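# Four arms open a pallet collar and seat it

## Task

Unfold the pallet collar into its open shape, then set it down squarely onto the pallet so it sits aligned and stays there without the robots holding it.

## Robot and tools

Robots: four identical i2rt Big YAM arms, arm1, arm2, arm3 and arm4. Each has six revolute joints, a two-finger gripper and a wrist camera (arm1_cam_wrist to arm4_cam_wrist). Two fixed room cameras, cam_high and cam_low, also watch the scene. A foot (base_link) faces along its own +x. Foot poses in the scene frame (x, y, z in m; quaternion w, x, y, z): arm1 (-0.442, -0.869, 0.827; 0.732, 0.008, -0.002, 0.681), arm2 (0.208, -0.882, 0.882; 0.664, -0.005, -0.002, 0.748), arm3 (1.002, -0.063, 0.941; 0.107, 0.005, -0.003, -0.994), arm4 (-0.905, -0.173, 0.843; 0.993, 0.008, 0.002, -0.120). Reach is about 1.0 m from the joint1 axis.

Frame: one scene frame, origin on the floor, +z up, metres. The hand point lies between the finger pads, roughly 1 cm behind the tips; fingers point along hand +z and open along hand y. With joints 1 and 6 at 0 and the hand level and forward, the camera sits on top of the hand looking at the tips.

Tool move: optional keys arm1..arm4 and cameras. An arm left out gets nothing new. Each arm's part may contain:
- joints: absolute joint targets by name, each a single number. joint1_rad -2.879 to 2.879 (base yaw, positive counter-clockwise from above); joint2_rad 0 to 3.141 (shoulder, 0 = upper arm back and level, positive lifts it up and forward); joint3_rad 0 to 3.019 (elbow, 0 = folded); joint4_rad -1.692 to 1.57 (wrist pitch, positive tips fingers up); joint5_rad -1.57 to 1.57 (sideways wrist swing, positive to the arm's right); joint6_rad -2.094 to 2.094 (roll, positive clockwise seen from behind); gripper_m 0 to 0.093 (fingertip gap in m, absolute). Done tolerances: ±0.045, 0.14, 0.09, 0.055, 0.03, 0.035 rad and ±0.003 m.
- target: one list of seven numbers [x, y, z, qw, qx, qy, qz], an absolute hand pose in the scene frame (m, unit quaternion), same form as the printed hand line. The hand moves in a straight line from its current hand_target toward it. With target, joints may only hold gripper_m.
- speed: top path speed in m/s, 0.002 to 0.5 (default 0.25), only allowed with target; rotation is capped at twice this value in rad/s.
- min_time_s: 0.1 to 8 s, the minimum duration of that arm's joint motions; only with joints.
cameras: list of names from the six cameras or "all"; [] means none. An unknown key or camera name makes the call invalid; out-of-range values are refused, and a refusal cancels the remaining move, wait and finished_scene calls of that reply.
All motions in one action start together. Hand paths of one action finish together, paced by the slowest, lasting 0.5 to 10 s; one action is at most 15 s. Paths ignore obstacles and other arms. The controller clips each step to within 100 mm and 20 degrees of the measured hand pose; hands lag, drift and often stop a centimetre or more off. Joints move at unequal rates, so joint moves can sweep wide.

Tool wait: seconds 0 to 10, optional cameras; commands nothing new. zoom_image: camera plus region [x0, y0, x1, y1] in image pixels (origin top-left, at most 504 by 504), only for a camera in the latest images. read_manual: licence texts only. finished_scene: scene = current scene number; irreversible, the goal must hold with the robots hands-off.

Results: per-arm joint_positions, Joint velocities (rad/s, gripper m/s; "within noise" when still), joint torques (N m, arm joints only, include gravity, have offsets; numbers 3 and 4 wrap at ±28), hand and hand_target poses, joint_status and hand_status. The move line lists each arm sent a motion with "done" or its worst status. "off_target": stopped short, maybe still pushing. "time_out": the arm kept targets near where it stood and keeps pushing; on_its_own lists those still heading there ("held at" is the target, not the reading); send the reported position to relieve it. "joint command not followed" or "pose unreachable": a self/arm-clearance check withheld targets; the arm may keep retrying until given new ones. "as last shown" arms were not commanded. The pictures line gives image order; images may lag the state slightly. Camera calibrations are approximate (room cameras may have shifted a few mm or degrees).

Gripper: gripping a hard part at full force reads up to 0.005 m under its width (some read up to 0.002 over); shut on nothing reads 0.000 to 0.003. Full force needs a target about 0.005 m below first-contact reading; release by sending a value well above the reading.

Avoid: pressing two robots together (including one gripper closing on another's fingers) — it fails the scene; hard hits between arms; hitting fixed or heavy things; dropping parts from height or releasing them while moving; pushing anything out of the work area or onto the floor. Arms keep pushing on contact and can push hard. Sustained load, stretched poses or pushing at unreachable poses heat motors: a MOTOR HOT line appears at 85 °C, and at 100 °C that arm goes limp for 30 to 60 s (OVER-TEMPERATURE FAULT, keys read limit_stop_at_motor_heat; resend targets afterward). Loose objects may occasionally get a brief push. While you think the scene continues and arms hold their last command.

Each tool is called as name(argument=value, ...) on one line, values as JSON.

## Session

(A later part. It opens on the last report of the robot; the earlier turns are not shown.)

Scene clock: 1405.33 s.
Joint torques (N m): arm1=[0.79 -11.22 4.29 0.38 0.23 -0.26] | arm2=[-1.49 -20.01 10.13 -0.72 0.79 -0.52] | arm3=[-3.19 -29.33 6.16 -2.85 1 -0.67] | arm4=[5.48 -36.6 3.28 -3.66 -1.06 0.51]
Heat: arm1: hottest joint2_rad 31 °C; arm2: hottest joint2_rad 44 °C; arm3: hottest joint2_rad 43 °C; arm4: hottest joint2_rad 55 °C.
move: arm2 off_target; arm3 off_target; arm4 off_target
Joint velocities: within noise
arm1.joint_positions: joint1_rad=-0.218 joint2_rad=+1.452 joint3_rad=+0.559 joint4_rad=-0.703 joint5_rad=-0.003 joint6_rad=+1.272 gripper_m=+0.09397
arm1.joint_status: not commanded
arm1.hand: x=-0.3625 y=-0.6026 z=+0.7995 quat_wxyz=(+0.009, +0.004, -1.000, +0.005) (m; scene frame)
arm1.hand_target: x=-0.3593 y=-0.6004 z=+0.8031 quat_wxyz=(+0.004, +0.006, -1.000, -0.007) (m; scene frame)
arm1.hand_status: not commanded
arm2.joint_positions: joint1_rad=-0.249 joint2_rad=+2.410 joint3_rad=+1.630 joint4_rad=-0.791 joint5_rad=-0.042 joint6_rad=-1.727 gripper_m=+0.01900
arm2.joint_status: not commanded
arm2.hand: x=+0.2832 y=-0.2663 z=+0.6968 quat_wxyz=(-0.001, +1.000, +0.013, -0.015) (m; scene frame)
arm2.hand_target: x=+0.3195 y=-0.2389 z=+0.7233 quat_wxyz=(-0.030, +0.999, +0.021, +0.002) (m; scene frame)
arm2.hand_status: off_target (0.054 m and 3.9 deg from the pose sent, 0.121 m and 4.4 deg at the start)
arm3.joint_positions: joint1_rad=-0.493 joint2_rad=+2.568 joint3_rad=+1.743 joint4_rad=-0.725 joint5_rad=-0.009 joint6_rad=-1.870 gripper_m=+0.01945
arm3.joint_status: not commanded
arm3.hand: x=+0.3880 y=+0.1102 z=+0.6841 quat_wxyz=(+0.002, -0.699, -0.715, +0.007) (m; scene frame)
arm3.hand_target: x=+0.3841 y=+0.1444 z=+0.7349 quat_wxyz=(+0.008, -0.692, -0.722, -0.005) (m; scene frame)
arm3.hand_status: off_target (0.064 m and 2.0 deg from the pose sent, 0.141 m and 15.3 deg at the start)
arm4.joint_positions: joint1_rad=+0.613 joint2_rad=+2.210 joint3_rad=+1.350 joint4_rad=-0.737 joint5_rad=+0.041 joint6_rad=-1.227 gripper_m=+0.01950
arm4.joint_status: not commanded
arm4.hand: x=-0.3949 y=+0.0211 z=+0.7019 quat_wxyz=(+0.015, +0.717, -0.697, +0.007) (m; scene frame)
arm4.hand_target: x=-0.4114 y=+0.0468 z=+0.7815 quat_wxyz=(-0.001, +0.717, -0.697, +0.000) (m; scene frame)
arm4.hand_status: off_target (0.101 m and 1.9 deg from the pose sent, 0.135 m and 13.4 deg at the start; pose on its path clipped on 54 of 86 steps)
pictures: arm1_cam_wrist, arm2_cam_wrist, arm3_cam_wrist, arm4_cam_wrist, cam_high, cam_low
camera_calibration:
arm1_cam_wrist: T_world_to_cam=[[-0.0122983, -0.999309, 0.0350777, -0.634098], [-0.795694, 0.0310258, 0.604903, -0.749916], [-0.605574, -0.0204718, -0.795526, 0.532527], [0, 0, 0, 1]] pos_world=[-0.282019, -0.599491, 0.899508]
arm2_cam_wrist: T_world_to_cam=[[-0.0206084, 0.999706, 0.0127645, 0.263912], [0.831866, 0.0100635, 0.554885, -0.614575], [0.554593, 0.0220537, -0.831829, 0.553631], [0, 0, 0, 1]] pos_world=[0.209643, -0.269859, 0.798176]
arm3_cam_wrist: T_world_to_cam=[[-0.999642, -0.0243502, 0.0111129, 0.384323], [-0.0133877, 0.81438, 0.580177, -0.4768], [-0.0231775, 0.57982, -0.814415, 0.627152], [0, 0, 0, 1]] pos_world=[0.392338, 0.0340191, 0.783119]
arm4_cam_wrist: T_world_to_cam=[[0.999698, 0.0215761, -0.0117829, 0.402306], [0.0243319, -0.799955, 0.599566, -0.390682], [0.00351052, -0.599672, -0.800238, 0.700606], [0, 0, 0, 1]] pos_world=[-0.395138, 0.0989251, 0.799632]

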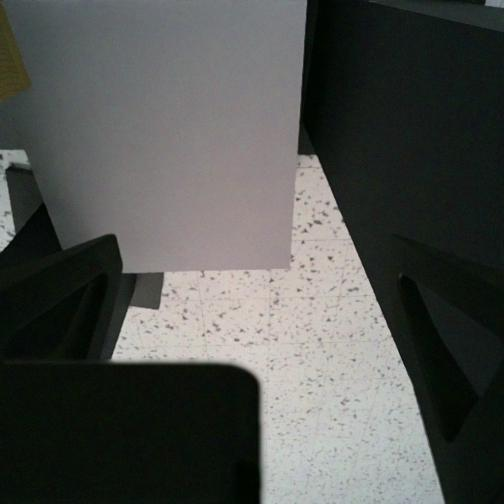

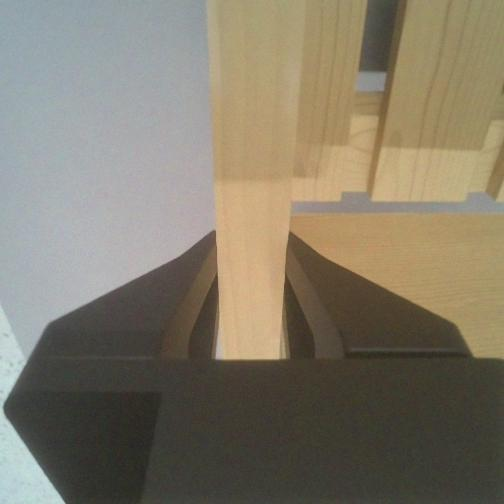

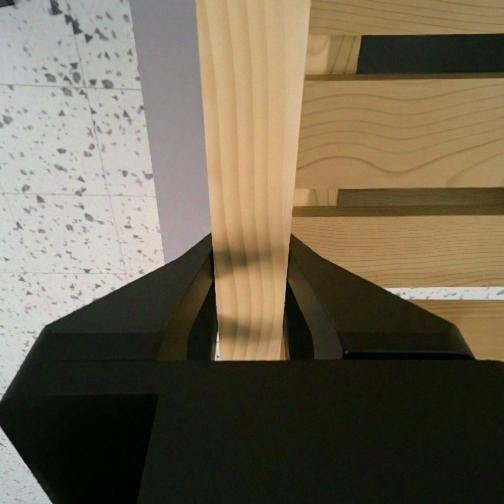

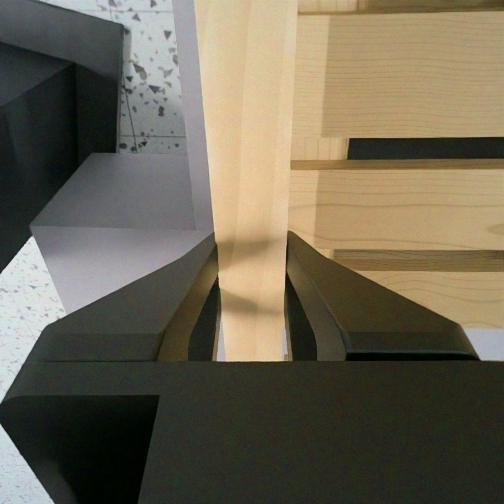

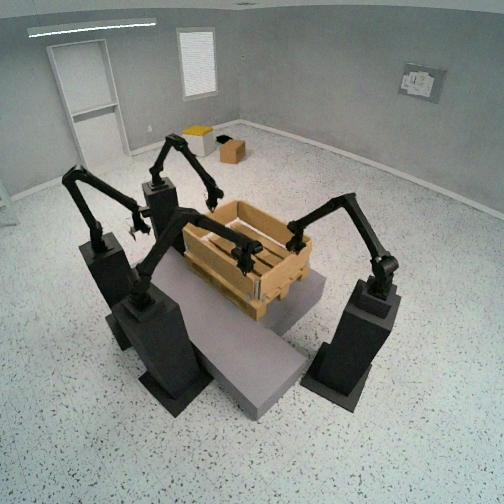

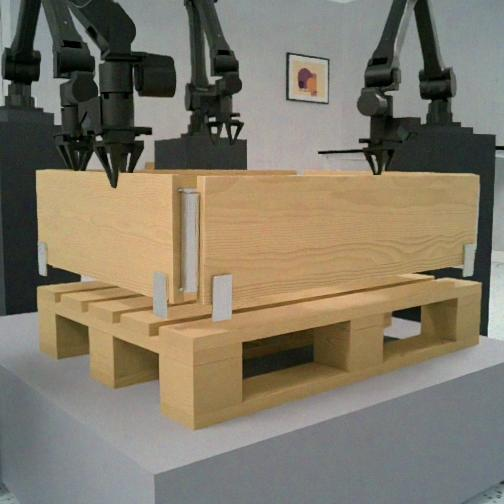

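move(arm2={"target": [0.313, -0.2305, 0.703, -0.03, 0.9993, 0.0245, 0.0007], "speed": 0.04}, arm3={"target": [0.3776, 0.1528, 0.725, 0.0055, -0.6900, -0.7238, -0.0058], "speed": 0.04}, arm4={"target": [-0.418, 0.0552, 0.763, 0, 0.7185, -0.6955, 0], "speed": 0.04}, cameras=["cam_high", "cam_low", "arm2_cam_wrist", "arm3_cam_wrist", "arm4_cam_wrist"])

zoom_image(camera="cam_low", region=[130, 240, 270, 380])

zoom_image(camera="cam_low", region=[424, 220, 504, 330])

zoom_image(camera="cam_high", region=[160, 190, 330, 340])

Scene clock: 1460.47 s.
Joint torques (N m): arm1=[0.56 -11.16 4.3 0.39 0.21 -0.25] | arm2=[-0.62 -20.07 9.91 -0.21 1 -0.47] | arm3=[-2.78 -29.68 6.11 -2.86 1 -0.57] | arm4=[5.48 -32.73 3.78 -2.92 -1 0.62]
Heat: arm1: hottest joint2_rad 31 °C; arm2: hottest joint2_rad 47 °C; arm3: hottest joint2_rad 45 °C; arm4: hottest joint2_rad 50 °C.
move: arm2 off_target; arm3 off_target; arm4 off_target
Joint velocities: arm1=[within noise] | arm2=[within noise] | arm3=[within noise] | arm4=[-0.015 -0.044 0.002 -0.002 0.007 0.022 0]
arm1: as last shown
arm2.joint_positions: joint1_rad=-0.249 joint2_rad=+2.448 joint3_rad=+1.663 joint4_rad=-0.791 joint5_rad=-0.048 joint6_rad=-1.727 gripper_m=+0.01900
arm2.joint_status: not commanded
arm2.hand: x=+0.2829 y=-0.2615 z=+0.6831 quat_wxyz=(+0.001, +1.000, +0.013, -0.019) (m; scene frame)
arm2.hand_target: x=+0.3130 y=-0.2329 z=+0.7046 quat_wxyz=(-0.030, +0.999, +0.023, +0.002) (m; scene frame)
arm2.hand_status: off_target (0.048 m and 4.4 deg from the pose sent, 0.047 m and 4.0 deg at the start)
arm3.joint_positions: joint1_rad=-0.499 joint2_rad=+2.608 joint3_rad=+1.791 joint4_rad=-0.729 joint5_rad=-0.009 joint6_rad=-1.892 gripper_m=+0.01945
arm3.joint_status: not commanded
arm3.hand: x=+0.3813 y=+0.1164 z=+0.6712 quat_wxyz=(+0.003, -0.694, -0.720, +0.008) (m; scene frame)
arm3.hand_target: x=+0.3777 y=+0.1521 z=+0.7218 quat_wxyz=(+0.007, -0.691, -0.723, -0.005) (m; scene frame)
arm3.hand_status: off_target (0.065 m and 1.7 deg from the pose sent, 0.060 m and 2.1 deg at the start)
arm4.joint_positions: joint1_rad=+0.628 joint2_rad=+2.210 joint3_rad=+1.329 joint4_rad=-0.698 joint5_rad=+0.040 joint6_rad=-1.228 gripper_m=+0.01941
arm4.joint_status: not commanded
arm4.hand: x=-0.3993 y=+0.0279 z=+0.6968 quat_wxyz=(+0.007, +0.722, -0.691, +0.010) (m; scene frame)
arm4.hand_target: x=-0.4164 y=+0.0535 z=+0.7548 quat_wxyz=(-0.001, +0.719, -0.695, +0.000) (m; scene frame)
arm4.hand_status: off_target (0.074 m and 1.6 deg from the pose sent, 0.074 m and 1.9 deg at the start)
pictures: arm2_cam_wrist, arm3_cam_wrist, arm4_cam_wrist, cam_high, cam_low
camera_calibration:
arm2_cam_wrist: T_world_to_cam=[[-0.0204825, 0.999752, 0.00871585, 0.261955], [0.835534, 0.0123292, 0.549301, -0.603428], [0.549057, 0.0185334, -0.835579, 0.545495], [0, 0, 0, 1]] pos_world=[0.210042, -0.26456, 0.784985]
arm3_cam_wrist: T_world_to_cam=[[-0.999093, -0.0403642, 0.0135447, 0.377983], [-0.0249996, 0.813677, 0.58078, -0.470255], [-0.0344638, 0.579915, -0.813948, 0.616894], [0, 0, 0, 1]] pos_world=[0.387145, 0.0401461, 0.770115]
arm4_cam_wrist: T_world_to_cam=[[0.999317, 0.0366097, 0.00501634, 0.394124], [0.0264711, -0.80397, 0.594081, -0.377305], [0.0257821, -0.593542, -0.80439, 0.712168], [0, 0, 0, 1]] pos_world=[-0.402228, 0.104931, 0.795033]

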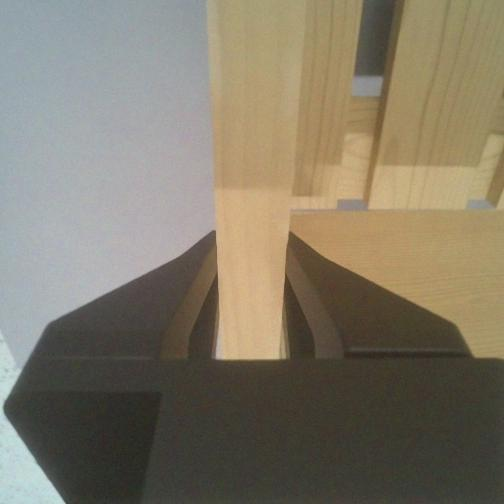

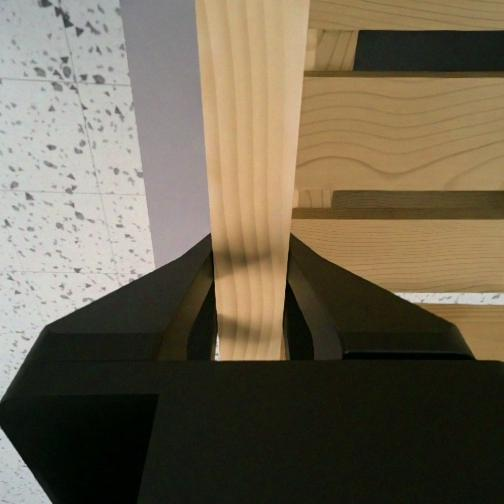

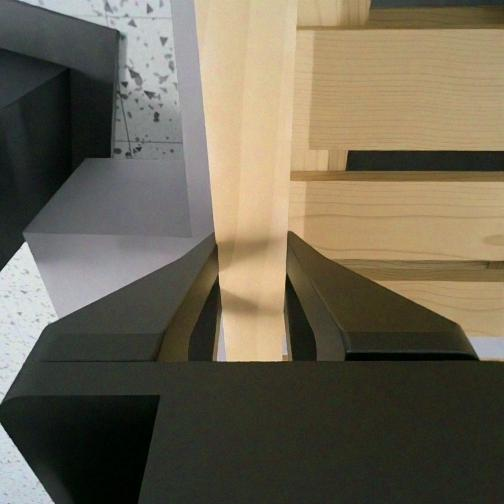

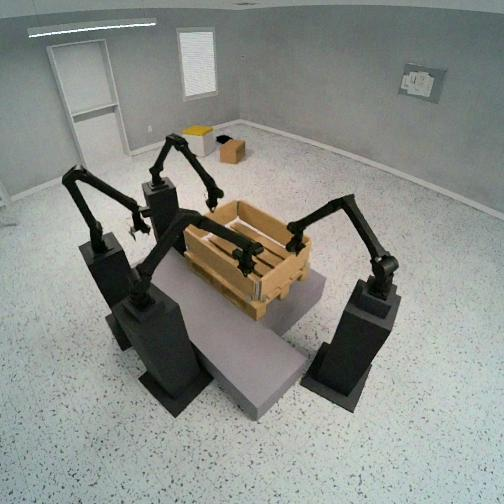

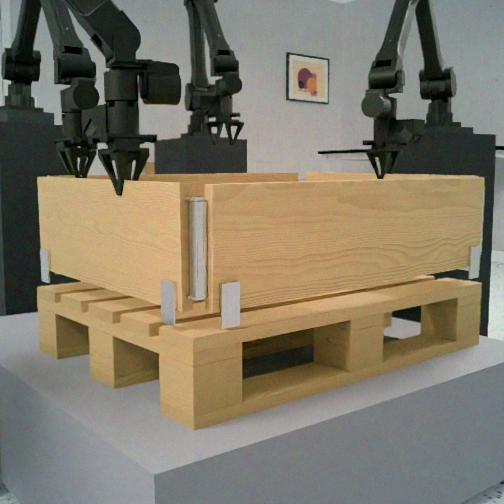

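Scaled by 3.600 from the camera's 504x504 image, which has a finer 720x720 frame.

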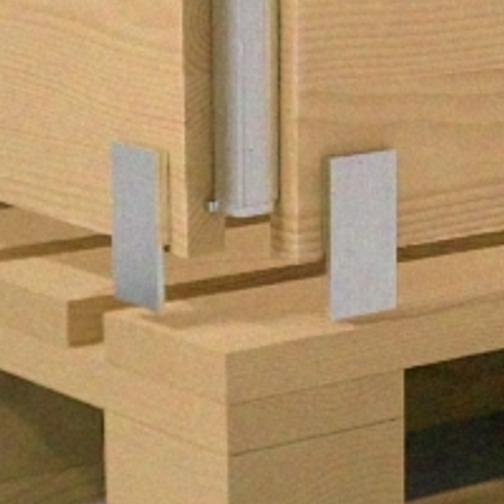

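Scaled by 4.582 from the camera's 504x504 image, which has a finer 720x720 frame.

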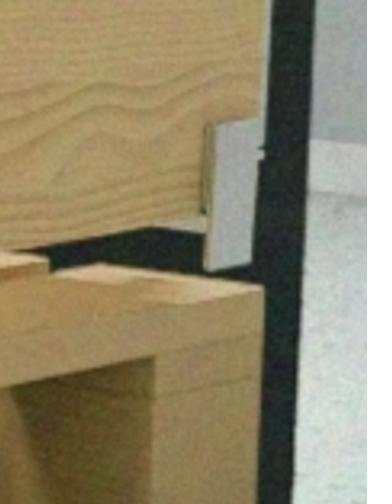

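Scaled by 2.965 from the camera's 504x504 image, which has a finer 720x720 frame.

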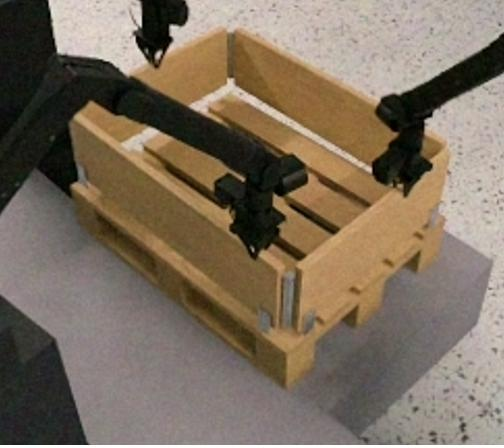

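move(arm1={"joints": {"joint1_rad": 0.159, "joint2_rad": 2.215, "joint3_rad": 0.4625, "joint4_rad": 1.229, "joint5_rad": 0, "joint6_rad": 0}, "min_time_s": 2.5}, cameras=["arm1_cam_wrist"])

zoom_image(camera="arm1_cam_wrist", region=[150, 100, 400, 350])

Scene clock: 1529.17 s.
Joint torques (N m): arm1=[1.61 -12.63 0.02 2.06 0.12 -0.27] | arm2=[-0.62 -20.13 9.84 -0.21 1.01 -0.47] | arm3=[-3.31 -29.33 6.24 -2.95 1.02 -0.58] | arm4=[5.42 -32.56 3.74 -2.92 -1 0.64]
Heat: arm1: hottest joint2_rad 31 °C; arm2: hottest joint2_rad 48 °C; arm3: hottest joint2_rad 45 °C; arm4: hottest joint2_rad 47 °C.
move: arm1 done
Joint velocities: within noise
arm1.joint_positions: joint1_rad=+0.154 joint2_rad=+2.200 joint3_rad=+0.468 joint4_rad=+1.207 joint5_rad=-0.002 joint6_rad=+0.012 gripper_m=+0.09397
arm1.joint_status: all done
arm1.hand: x=-0.4791 y=-0.4156 z=+0.7294 quat_wxyz=(-0.338, +0.630, -0.590, -0.377) (m; scene frame)
arm1.hand_target: x=-0.4809 y=-0.4193 z=+0.7268 quat_wxyz=(-0.340, +0.634, -0.584, -0.375) (m; scene frame)
arm1.hand_status: not commanded
arm2, arm3, arm4: as last shown
pictures: arm1_cam_wrist
camera_calibration:
arm1_cam_wrist: T_world_to_cam=[[0.998704, 0.0445355, -0.0246207, 0.515556], [0.0303281, -0.909412, -0.414788, -0.0574044], [-0.0408632, 0.413504, -0.909585, 0.944122], [0, 0, 0, 1]] pos_world=[-0.474567, -0.465563, 0.847642]

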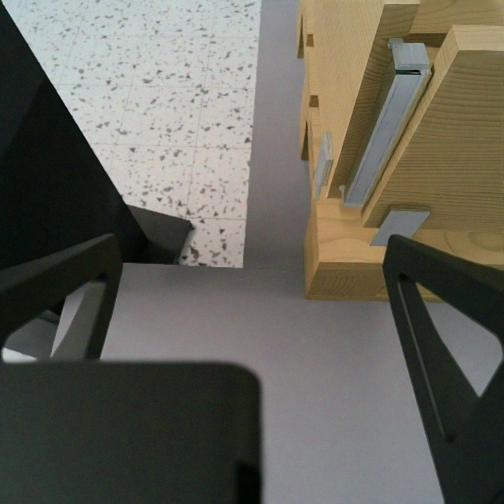

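Scaled by 2.016 from the camera's 504x504 image, which has a finer 720x720 frame.

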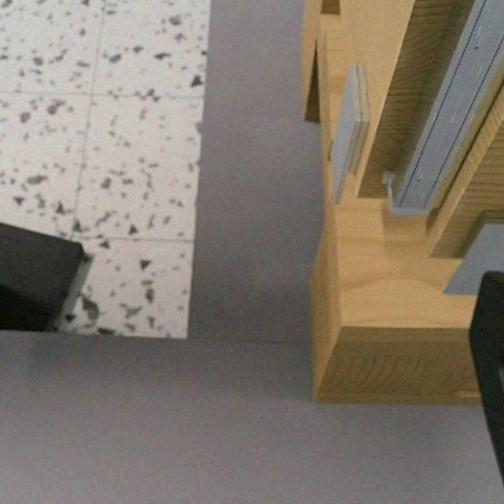

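zoom_image(camera="arm1_cam_wrist", region=[290, 120, 440, 310])

zoom_image(camera="arm1_cam_wrist", region=[400, 150, 504, 320])

zoom_image(camera="cam_high", region=[230, 270, 290, 330])

Scaled by 2.653 from the camera's 504x504 image, which has a finer 720x720 frame.

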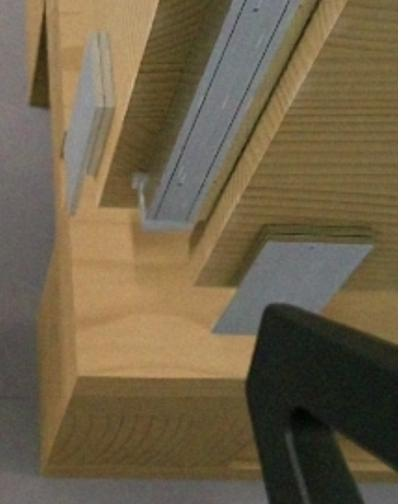

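Scaled by 2.965 from the camera's 504x504 image, which has a finer 720x720 frame.

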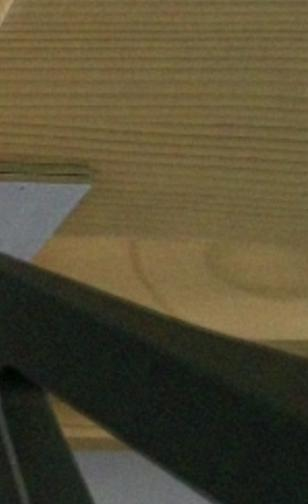

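This scene's latest camera images include none from cam_high. They are from: arm1_cam_wrist. cam_high's image comes with the result of a call that names it in "cameras".

move(arm2={"target": [0.2915, -0.268, 0.708, -0.03, 0.9993, 0.0245, 0.0007], "speed": 0.04}, arm3={"target": [0.368, 0.117, 0.734, 0.0055, -0.6900, -0.7238, -0.0058], "speed": 0.04}, arm4={"target": [-0.420, 0.020, 0.760, 0, 0.7185, -0.6955, 0], "speed": 0.04}, cameras=["cam_high", "cam_low", "arm1_cam_wrist"])

zoom_image(camera="arm1_cam_wrist", region=[290, 120, 440, 310])

zoom_image(camera="cam_low", region=[130, 240, 270, 380])

zoom_image(camera="cam_high", region=[230, 270, 290, 330])

zoom_image(camera="cam_low", region=[424, 220, 504, 330])

Scene clock: 1605.50 s.
Joint torques (N m): arm1=[1.67 -12.86 0.01 2.13 0.11 -0.27] | arm2=[0.91 -23.41 4.92 -0.23 0.98 -0.31] | arm3=[-1.26 -30.97 5.7 -3.02 0.82 -0.37] | arm4=[3.78 -33.79 2.58 -3.28 -0.92 0.4]
Heat: arm1: hottest joint2_rad 31 °C; arm2: hottest joint2_rad 49 °C; arm3: hottest joint2_rad 46 °C; arm4: hottest joint2_rad 47 °C.
move: arm2 off_target; arm3 off_target; arm4 off_target
Joint velocities: within noise
arm1: as last shown
arm1.hand: x=-0.4791 y=-0.4156 z=+0.7294 quat_wxyz=(-0.338, +0.630, -0.589, -0.377) (m; scene frame)
arm2.joint_positions: joint1_rad=-0.244 joint2_rad=+2.421 joint3_rad=+1.564 joint4_rad=-0.708 joint5_rad=-0.047 joint6_rad=-1.720 gripper_m=+0.01900
arm2.joint_status: not commanded
arm2.hand: x=+0.2773 y=-0.2838 z=+0.6732 quat_wxyz=(-0.004, +1.000, +0.012, -0.018) (m; scene frame)
arm2.hand_target: x=+0.2913 y=-0.2685 z=+0.7072 quat_wxyz=(-0.029, +0.999, +0.024, +0.001) (m; scene frame)
arm2.hand_status: off_target (0.041 m and 3.9 deg from the pose sent, 0.027 m and 4.4 deg at the start)
arm3.joint_positions: joint1_rad=-0.465 joint2_rad=+2.609 joint3_rad=+1.791 joint4_rad=-0.737 joint5_rad=-0.004 joint6_rad=-1.854 gripper_m=+0.01945
arm3.joint_status: not commanded
arm3.hand: x=+0.3781 y=+0.0954 z=+0.6708 quat_wxyz=(+0.000, -0.695, -0.719, +0.003) (m; scene frame)
arm3.hand_target: x=+0.3677 y=+0.1165 z=+0.7299 quat_wxyz=(+0.007, -0.690, -0.724, -0.005) (m; scene frame)
arm3.hand_status: off_target (0.068 m and 1.5 deg from the pose sent, 0.064 m and 1.7 deg at the start)
arm4.joint_positions: joint1_rad=+0.591 joint2_rad=+2.210 joint3_rad=+1.289 joint4_rad=-0.653 joint5_rad=+0.039 joint6_rad=-1.262 gripper_m=+0.01937
arm4.joint_status: not commanded
arm4.hand: x=-0.4029 y=+0.0056 z=+0.6867 quat_wxyz=(+0.005, +0.721, -0.692, +0.010) (m; scene frame)
arm4.hand_target: x=-0.4179 y=+0.0192 z=+0.7496 quat_wxyz=(-0.001, +0.719, -0.695, +0.000) (m; scene frame)
arm4.hand_status: off_target (0.077 m and 1.4 deg from the pose sent, 0.067 m and 1.6 deg at the start)
pictures: arm1_cam_wrist, cam_high, cam_low
camera_calibration:
arm1_cam_wrist: T_world_to_cam=[[0.998703, 0.0447288, -0.0243096, 0.515383], [0.0306326, -0.9094, -0.414793, -0.0572508], [-0.0406603, 0.41351, -0.909591, 0.944226], [0, 0, 0, 1]] pos_world=[-0.474568, -0.465564, 0.847641]

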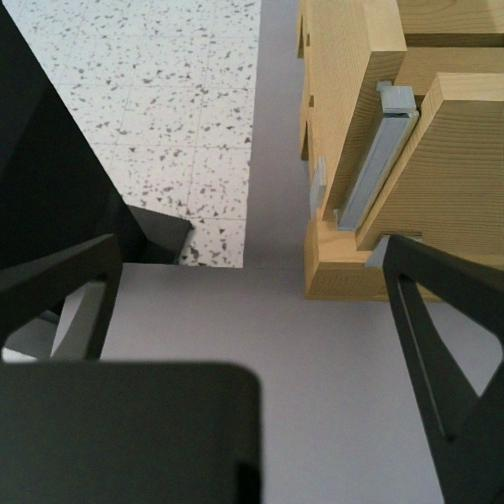

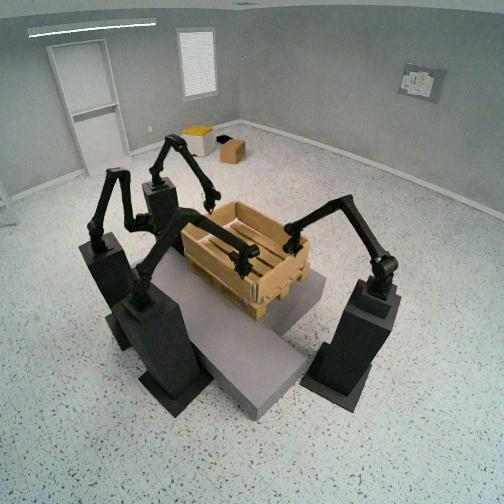

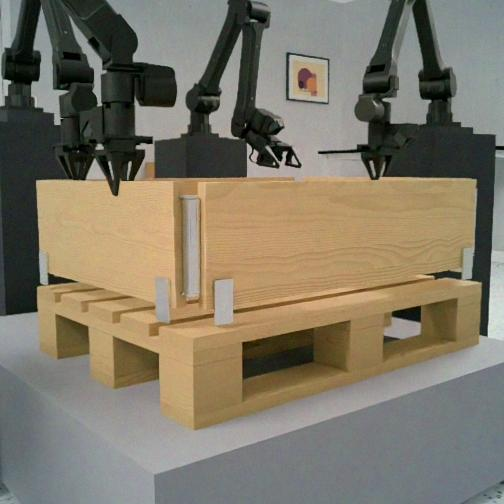

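Scaled by 2.653 from the camera's 504x504 image, which has a finer 720x720 frame.

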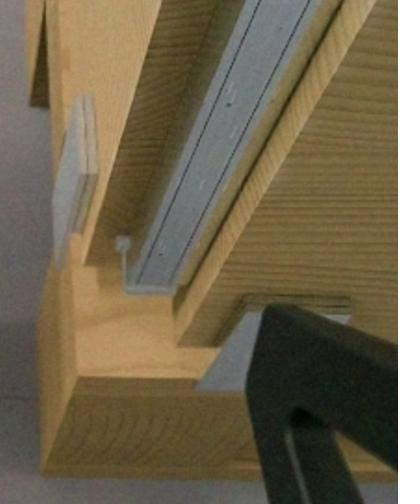

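Scaled by 3.600 from the camera's 504x504 image, which has a finer 720x720 frame.

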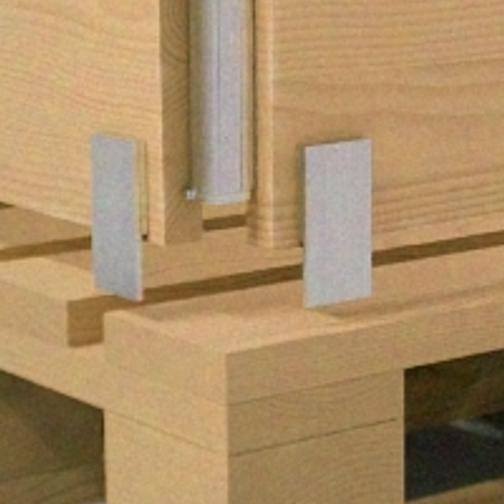

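Scaled by 8.400 from the camera's 504x504 image, which has a finer 720x720 frame.

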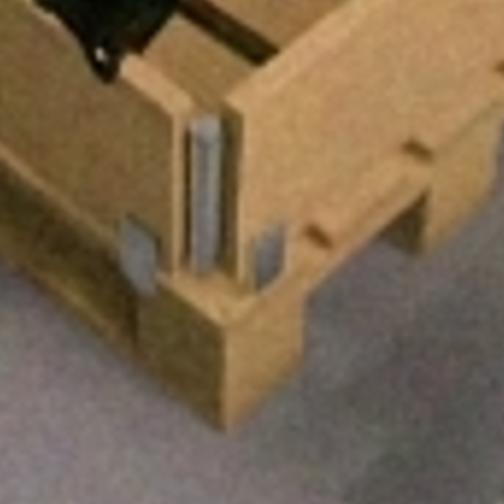

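Scaled by 4.582 from the camera's 504x504 image, which has a finer 720x720 frame.

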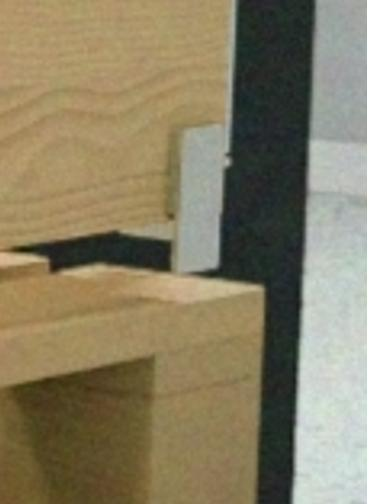

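move(arm2={"target": [0.2900, -0.267, 0.694, -0.03, 0.9993, 0.0245, 0.0007], "speed": 0.03}, arm3={"target": [0.366, 0.1175, 0.716, 0.0055, -0.6900, -0.7238, -0.0058], "speed": 0.03}, arm4={"target": [-0.421, 0.020, 0.738, 0, 0.7185, -0.6955, 0], "speed": 0.03}, cameras=["cam_high", "cam_low", "arm1_cam_wrist"])

zoom_image(camera="arm1_cam_wrist", region=[290, 170, 400, 310])

zoom_image(camera="cam_low", region=[130, 240, 270, 380])

zoom_image(camera="cam_high", region=[230, 270, 290, 330])

zoom_image(camera="cam_low", region=[424, 220, 504, 330])

Scene clock: 1659.43 s.
Joint torques (N m): arm1=[1.61 -12.75 0.14 2.09 0.13 -0.26] | arm2=[0.56 -21.3 5.53 0.08 0.91 -0.31] | arm3=[-1.55 -29.39 6.27 -2.54 0.93 -0.36] | arm4=[3.84 -30.92 2.95 -2.74 -0.91 0.44]
Heat: arm1: hottest joint2_rad 31 °C; arm2: hottest joint2_rad 45 °C; arm3: hottest joint2_rad 47 °C; arm4: hottest joint2_rad 48 °C.
move: arm2 off_target; arm3 off_target; arm4 off_target
Joint velocities: within noise
arm1: as last shown
arm2.joint_positions: joint1_rad=-0.241 joint2_rad=+2.421 joint3_rad=+1.564 joint4_rad=-0.700 joint5_rad=-0.045 joint6_rad=-1.717 gripper_m=+0.01900
arm2.joint_status: not commanded
arm2.hand: x=+0.2757 y=-0.2815 z=+0.6732 quat_wxyz=(-0.008, +1.000, +0.013, -0.016) (m; scene frame)
arm2.hand_target: x=+0.2899 y=-0.2675 z=+0.6940 quat_wxyz=(-0.029, +0.999, +0.024, +0.001) (m; scene frame)
arm2.hand_status: off_target (0.029 m and 3.4 deg from the pose sent, 0.030 m and 3.9 deg at the start)
arm3.joint_positions: joint1_rad=-0.465 joint2_rad=+2.624 joint3_rad=+1.805 joint4_rad=-0.737 joint5_rad=-0.006 joint6_rad=-1.854 gripper_m=+0.01945
arm3.joint_status: not commanded
arm3.hand: x=+0.3765 y=+0.0954 z=+0.6650 quat_wxyz=(-0.001, -0.695, -0.719, +0.004) (m; scene frame)
arm3.hand_target: x=+0.3661 y=+0.1170 z=+0.7134 quat_wxyz=(+0.007, -0.690, -0.724, -0.005) (m; scene frame)
arm3.hand_status: off_target (0.057 m and 1.6 deg from the pose sent, 0.052 m and 1.5 deg at the start)
arm4.joint_positions: joint1_rad=+0.591 joint2_rad=+2.210 joint3_rad=+1.275 joint4_rad=-0.628 joint5_rad=+0.039 joint6_rad=-1.264 gripper_m=+0.01936
arm4.joint_status: not commanded
arm4.hand: x=-0.4043 y=+0.0052 z=+0.6836 quat_wxyz=(+0.000, +0.722, -0.692, +0.013) (m; scene frame)
arm4.hand_target: x=-0.4196 y=+0.0192 z=+0.7317 quat_wxyz=(+0.000, +0.719, -0.695, +0.001) (m; scene frame)
arm4.hand_status: off_target (0.059 m and 1.5 deg from the pose sent, 0.056 m and 1.4 deg at the start)
pictures: arm1_cam_wrist, cam_high, cam_low
camera_calibration:
arm1_cam_wrist: T_world_to_cam=[[0.998703, 0.0447288, -0.0243096, 0.515383], [0.0306326, -0.9094, -0.414793, -0.0572508], [-0.0406603, 0.41351, -0.909591, 0.944226], [0, 0, 0, 1]] pos_world=[-0.474568, -0.465564, 0.847641]

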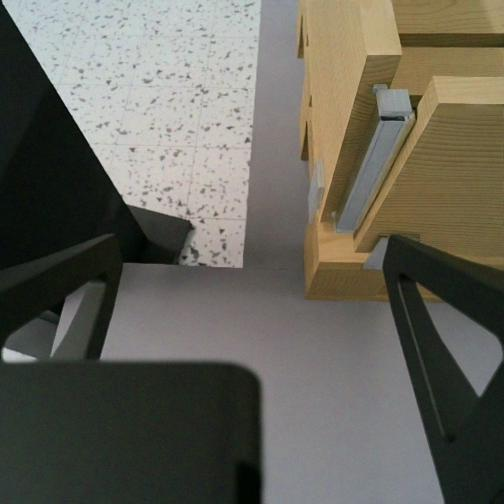

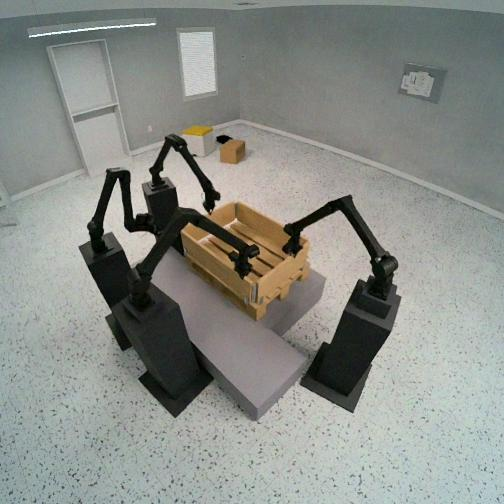

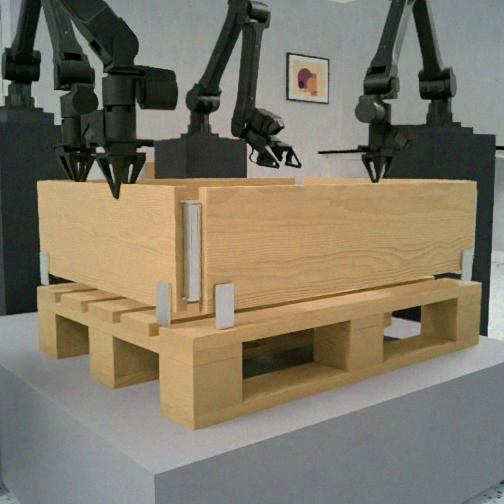

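Scaled by 3.600 from the camera's 504x504 image, which has a finer 720x720 frame.

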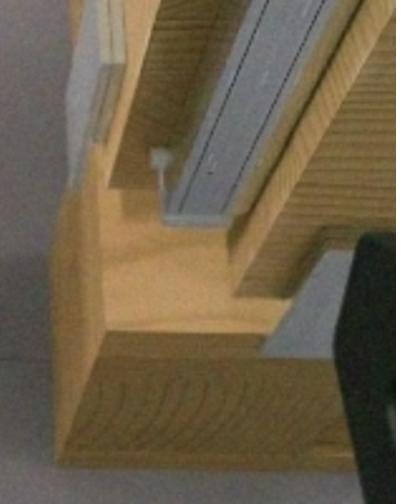

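Scaled by 3.600 from the camera's 504x504 image, which has a finer 720x720 frame.

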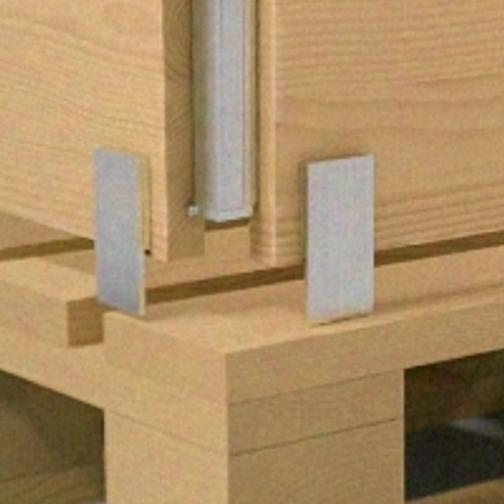

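Scaled by 8.400 from the camera's 504x504 image, which has a finer 720x720 frame.

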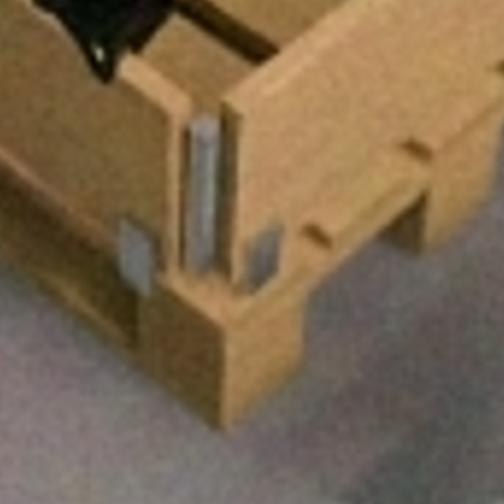

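Scaled by 4.582 from the camera's 504x504 image, which has a finer 720x720 frame.

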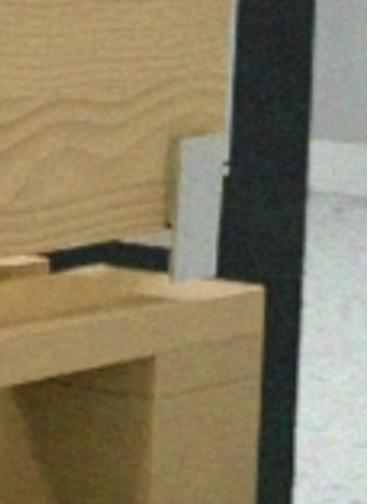

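move(arm2={"target": [0.2900, -0.267, 0.668, -0.03, 0.9993, 0.0245, 0.0007], "speed": 0.03}, arm3={"target": [0.366, 0.1175, 0.709, 0.0055, -0.6900, -0.7238, -0.0058], "speed": 0.03}, arm4={"target": [-0.421, 0.020, 0.712, 0, 0.7185, -0.6955, 0], "speed": 0.03}, cameras=["cam_high", "cam_low", "arm1_cam_wrist"])

zoom_image(camera="arm1_cam_wrist", region=[290, 170, 400, 310])

zoom_image(camera="cam_low", region=[130, 240, 270, 380])

zoom_image(camera="cam_high", region=[230, 270, 290, 330])

zoom_image(camera="cam_low", region=[424, 220, 504, 330])

Scene clock: 1691.53 s.
Joint torques (N m): arm1=[1.55 -12.92 0.01 2.06 0.11 -0.25] | arm2=[0.73 -19.14 6.6 0.1 0.8 -0.32] | arm3=[-1.2 -28.86 6.05 -2.3 0.66 -0.4] | arm4=[3.78 -29.22 2.97 -2.52 -0.78 0.44]
Heat: arm1: hottest joint2_rad 31 °C; arm2: hottest joint2_rad 45 °C; arm3: hottest joint2_rad 52 °C; arm4: hottest joint2_rad 47 °C.
move: arm2 off_target; arm3 off_target; arm4 off_target
Joint velocities: within noise
arm1: as last shown
arm2.joint_positions: joint1_rad=-0.241 joint2_rad=+2.443 joint3_rad=+1.562 joint4_rad=-0.663 joint5_rad=-0.042 joint6_rad=-1.717 gripper_m=+0.01900
arm2.joint_status: not commanded
arm2.hand: x=+0.2765 y=-0.2808 z=+0.6603 quat_wxyz=(-0.015, +1.000, +0.013, -0.014) (m; scene frame)
arm2.hand_target: x=+0.2899 y=-0.2675 z=+0.6683 quat_wxyz=(-0.030, +0.999, +0.024, +0.001) (m; scene frame)
arm2.hand_status: off_target (0.021 m and 2.7 deg from the pose sent, 0.021 m and 3.4 deg at the start)
arm3.joint_positions: joint1_rad=-0.465 joint2_rad=+2.636 joint3_rad=+1.813 joint4_rad=-0.737 joint5_rad=+0.001 joint6_rad=-1.854 gripper_m=+0.01945
arm3.joint_status: not commanded
arm3.hand: x=+0.3776 y=+0.0963 z=+0.6598 quat_wxyz=(-0.001, -0.695, -0.719, +0.000) (m; scene frame)
arm3.hand_target: x=+0.3661 y=+0.1171 z=+0.7067 quat_wxyz=(+0.007, -0.690, -0.724, -0.005) (m; scene frame)
arm3.hand_status: off_target (0.055 m and 1.3 deg from the pose sent, 0.050 m and 1.6 deg at the start)
arm4.joint_positions: joint1_rad=+0.591 joint2_rad=+2.236 joint3_rad=+1.272 joint4_rad=-0.584 joint5_rad=+0.036 joint6_rad=-1.264 gripper_m=+0.01936
arm4.joint_status: not commanded
arm4.hand: x=-0.4032 y=+0.0064 z=+0.6698 quat_wxyz=(-0.007, +0.722, -0.692, +0.014) (m; scene frame)
arm4.hand_target: x=-0.4199 y=+0.0193 z=+0.7076 quat_wxyz=(+0.000, +0.719, -0.695, +0.001) (m; scene frame)
arm4.hand_status: off_target (0.048 m and 1.9 deg from the pose sent, 0.036 m and 1.5 deg at the start)
pictures: arm1_cam_wrist, cam_high, cam_low
camera_calibration:
arm1_cam_wrist: T_world_to_cam=[[0.998703, 0.0447288, -0.0243096, 0.515383], [0.0306326, -0.9094, -0.414793, -0.0572508], [-0.0406603, 0.41351, -0.909591, 0.944226], [0, 0, 0, 1]] pos_world=[-0.474568, -0.465564, 0.847641]

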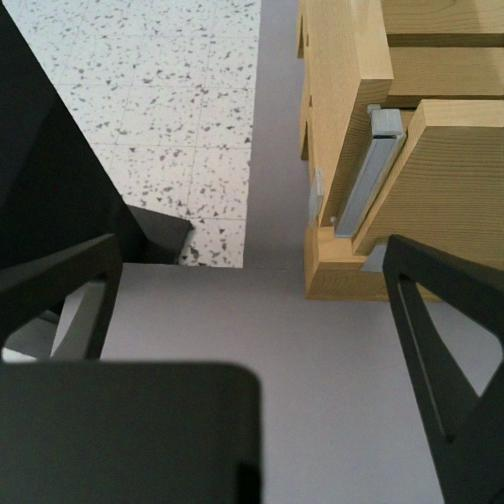

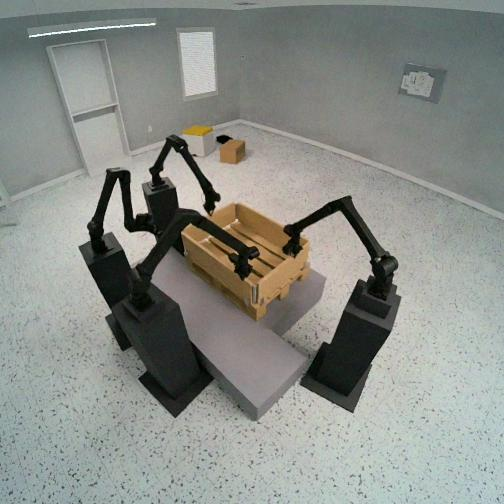

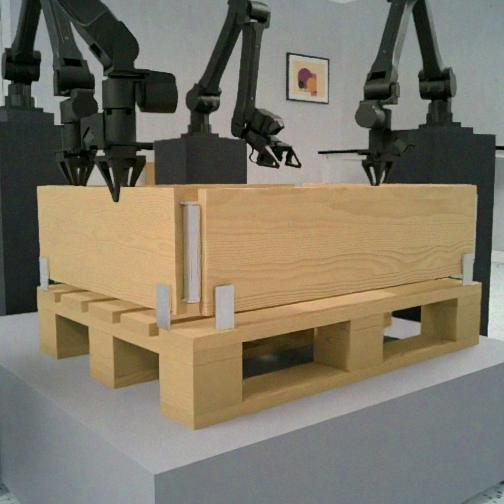

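Scaled by 3.600 from the camera's 504x504 image, which has a finer 720x720 frame.

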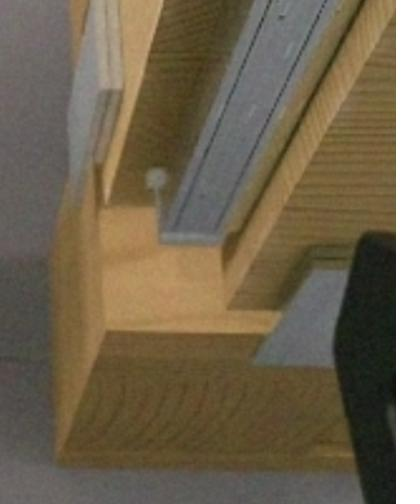

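Scaled by 3.600 from the camera's 504x504 image, which has a finer 720x720 frame.

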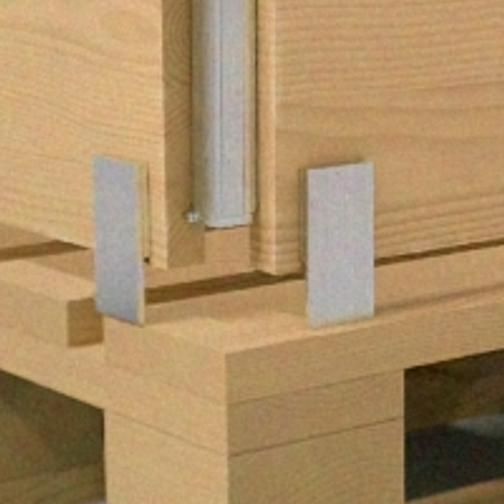

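Scaled by 8.400 from the camera's 504x504 image, which has a finer 720x720 frame.

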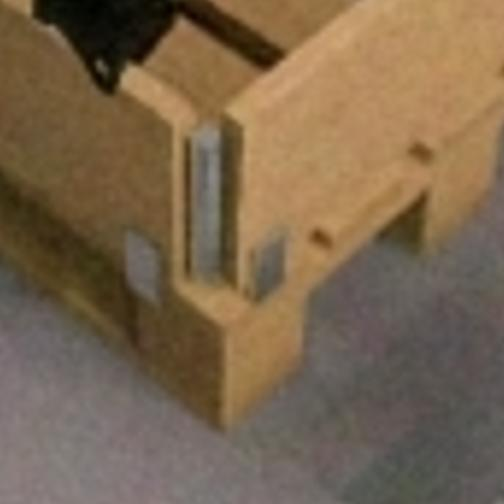

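Scaled by 4.582 from the camera's 504x504 image, which has a finer 720x720 frame.

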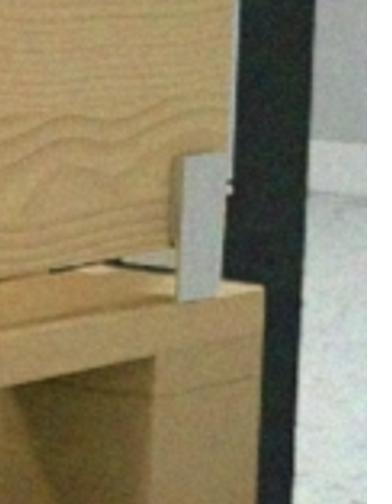

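move(arm2={"target": [0.2900, -0.267, 0.652, -0.03, 0.9993, 0.0245, 0.0007], "speed": 0.03}, arm3={"target": [0.366, 0.1175, 0.696, 0.0055, -0.6900, -0.7238, -0.0058], "speed": 0.03}, arm4={"target": [-0.421, 0.020, 0.695, 0, 0.7185, -0.6955, 0], "speed": 0.03}, cameras=["cam_high", "cam_low", "arm1_cam_wrist"])

zoom_image(camera="arm1_cam_wrist", region=[290, 170, 400, 310])

zoom_image(camera="cam_low", region=[130, 240, 270, 380])

zoom_image(camera="cam_high", region=[230, 270, 290, 330])

zoom_image(camera="cam_low", region=[424, 220, 504, 330])

Scene clock: 1712.90 s.
Joint torques (N m): arm1=[1.73 -12.81 -0.02 2 0.11 -0.25] | arm2=[0.67 -18.84 7.2 -0.25 0.72 -0.32] | arm3=[-1.38 -28.04 6.19 -1.77 0.58 -0.4] | arm4=[3.72 -28.4 3 -2.51 -0.69 0.44]
Heat: arm1: hottest joint2_rad 31 °C; arm2: hottest joint2_rad 49 °C; arm3: hottest joint2_rad 51 °C; arm4: hottest joint2_rad 47 °C.
move: arm2 off_target; arm3 off_target; arm4 off_target
Joint velocities: within noise
arm1: as last shown
arm2.joint_positions: joint1_rad=-0.240 joint2_rad=+2.469 joint3_rad=+1.562 joint4_rad=-0.630 joint5_rad=-0.041 joint6_rad=-1.716 gripper_m=+0.01900
arm2.joint_status: not commanded
arm2.hand: x=+0.2765 y=-0.2823 z=+0.6449 quat_wxyz=(-0.018, +1.000, +0.012, -0.013) (m; scene frame)
arm2.hand_target: x=+0.2900 y=-0.2675 z=+0.6525 quat_wxyz=(-0.030, +0.999, +0.024, +0.001) (m; scene frame)
arm2.hand_status: off_target (0.022 m and 2.5 deg from the pose sent, 0.021 m and 2.7 deg at the start)
arm3.joint_positions: joint1_rad=-0.465 joint2_rad=+2.649 joint3_rad=+1.824 joint4_rad=-0.737 joint5_rad=+0.002 joint6_rad=-1.854 gripper_m=+0.01945
arm3.joint_status: not commanded
arm3.hand: x=+0.3769 y=+0.0965 z=+0.6545 quat_wxyz=(-0.002, -0.695, -0.719, -0.001) (m; scene frame)
arm3.hand_target: x=+0.3661 y=+0.1172 z=+0.6945 quat_wxyz=(+0.006, -0.690, -0.724, -0.005) (m; scene frame)
arm3.hand_status: off_target (0.048 m and 1.3 deg from the pose sent, 0.044 m and 1.3 deg at the start)
arm4.joint_positions: joint1_rad=+0.591 joint2_rad=+2.262 joint3_rad=+1.272 joint4_rad=-0.553 joint5_rad=+0.033 joint6_rad=-1.266 gripper_m=+0.01935
arm4.joint_status: not commanded
arm4.hand: x=-0.4037 y=+0.0069 z=+0.6568 quat_wxyz=(-0.010, +0.722, -0.691, +0.014) (m; scene frame)
arm4.hand_target: x=-0.4199 y=+0.0193 z=+0.6913 quat_wxyz=(-0.001, +0.719, -0.695, +0.001) (m; scene frame)
arm4.hand_status: off_target (0.044 m and 2.1 deg from the pose sent, 0.034 m and 1.9 deg at the start)
pictures: arm1_cam_wrist, cam_high, cam_low
camera_calibration:
arm1_cam_wrist: T_world_to_cam=[[0.998703, 0.0447288, -0.0243096, 0.515383], [0.0306326, -0.9094, -0.414793, -0.0572508], [-0.0406603, 0.41351, -0.909591, 0.944226], [0, 0, 0, 1]] pos_world=[-0.474568, -0.465564, 0.847641]

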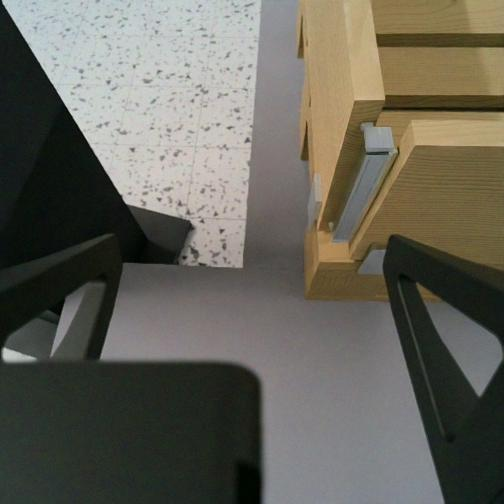

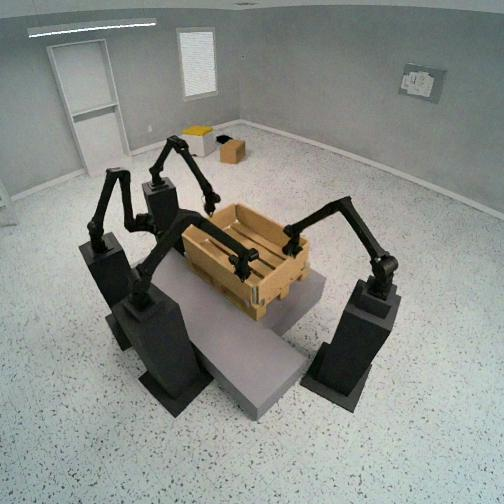

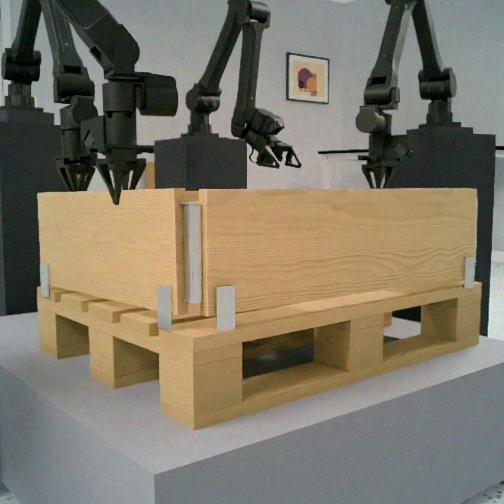

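Scaled by 3.600 from the camera's 504x504 image, which has a finer 720x720 frame.

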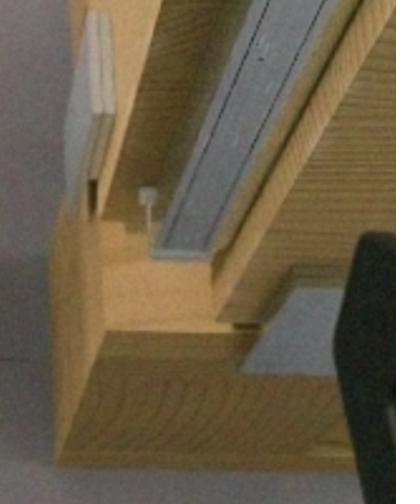

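Scaled by 3.600 from the camera's 504x504 image, which has a finer 720x720 frame.

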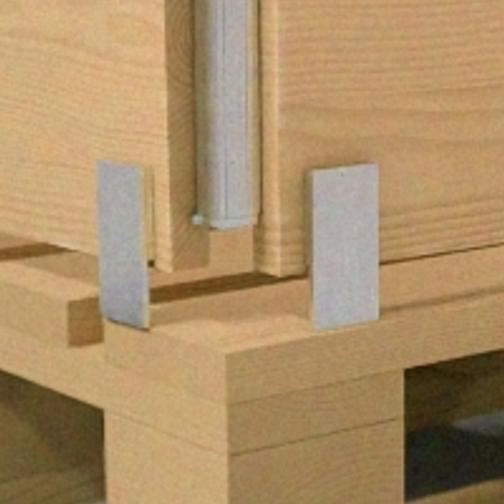

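Scaled by 8.400 from the camera's 504x504 image, which has a finer 720x720 frame.

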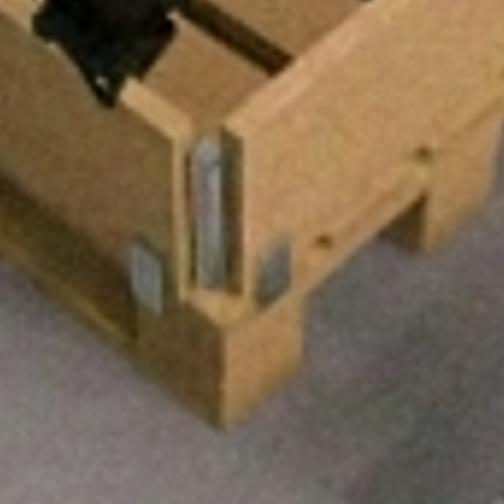

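Scaled by 4.582 from the camera's 504x504 image, which has a finer 720x720 frame.

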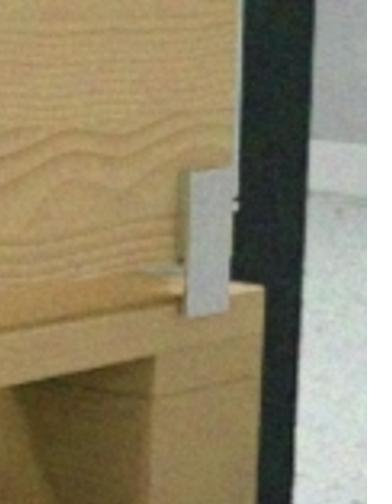

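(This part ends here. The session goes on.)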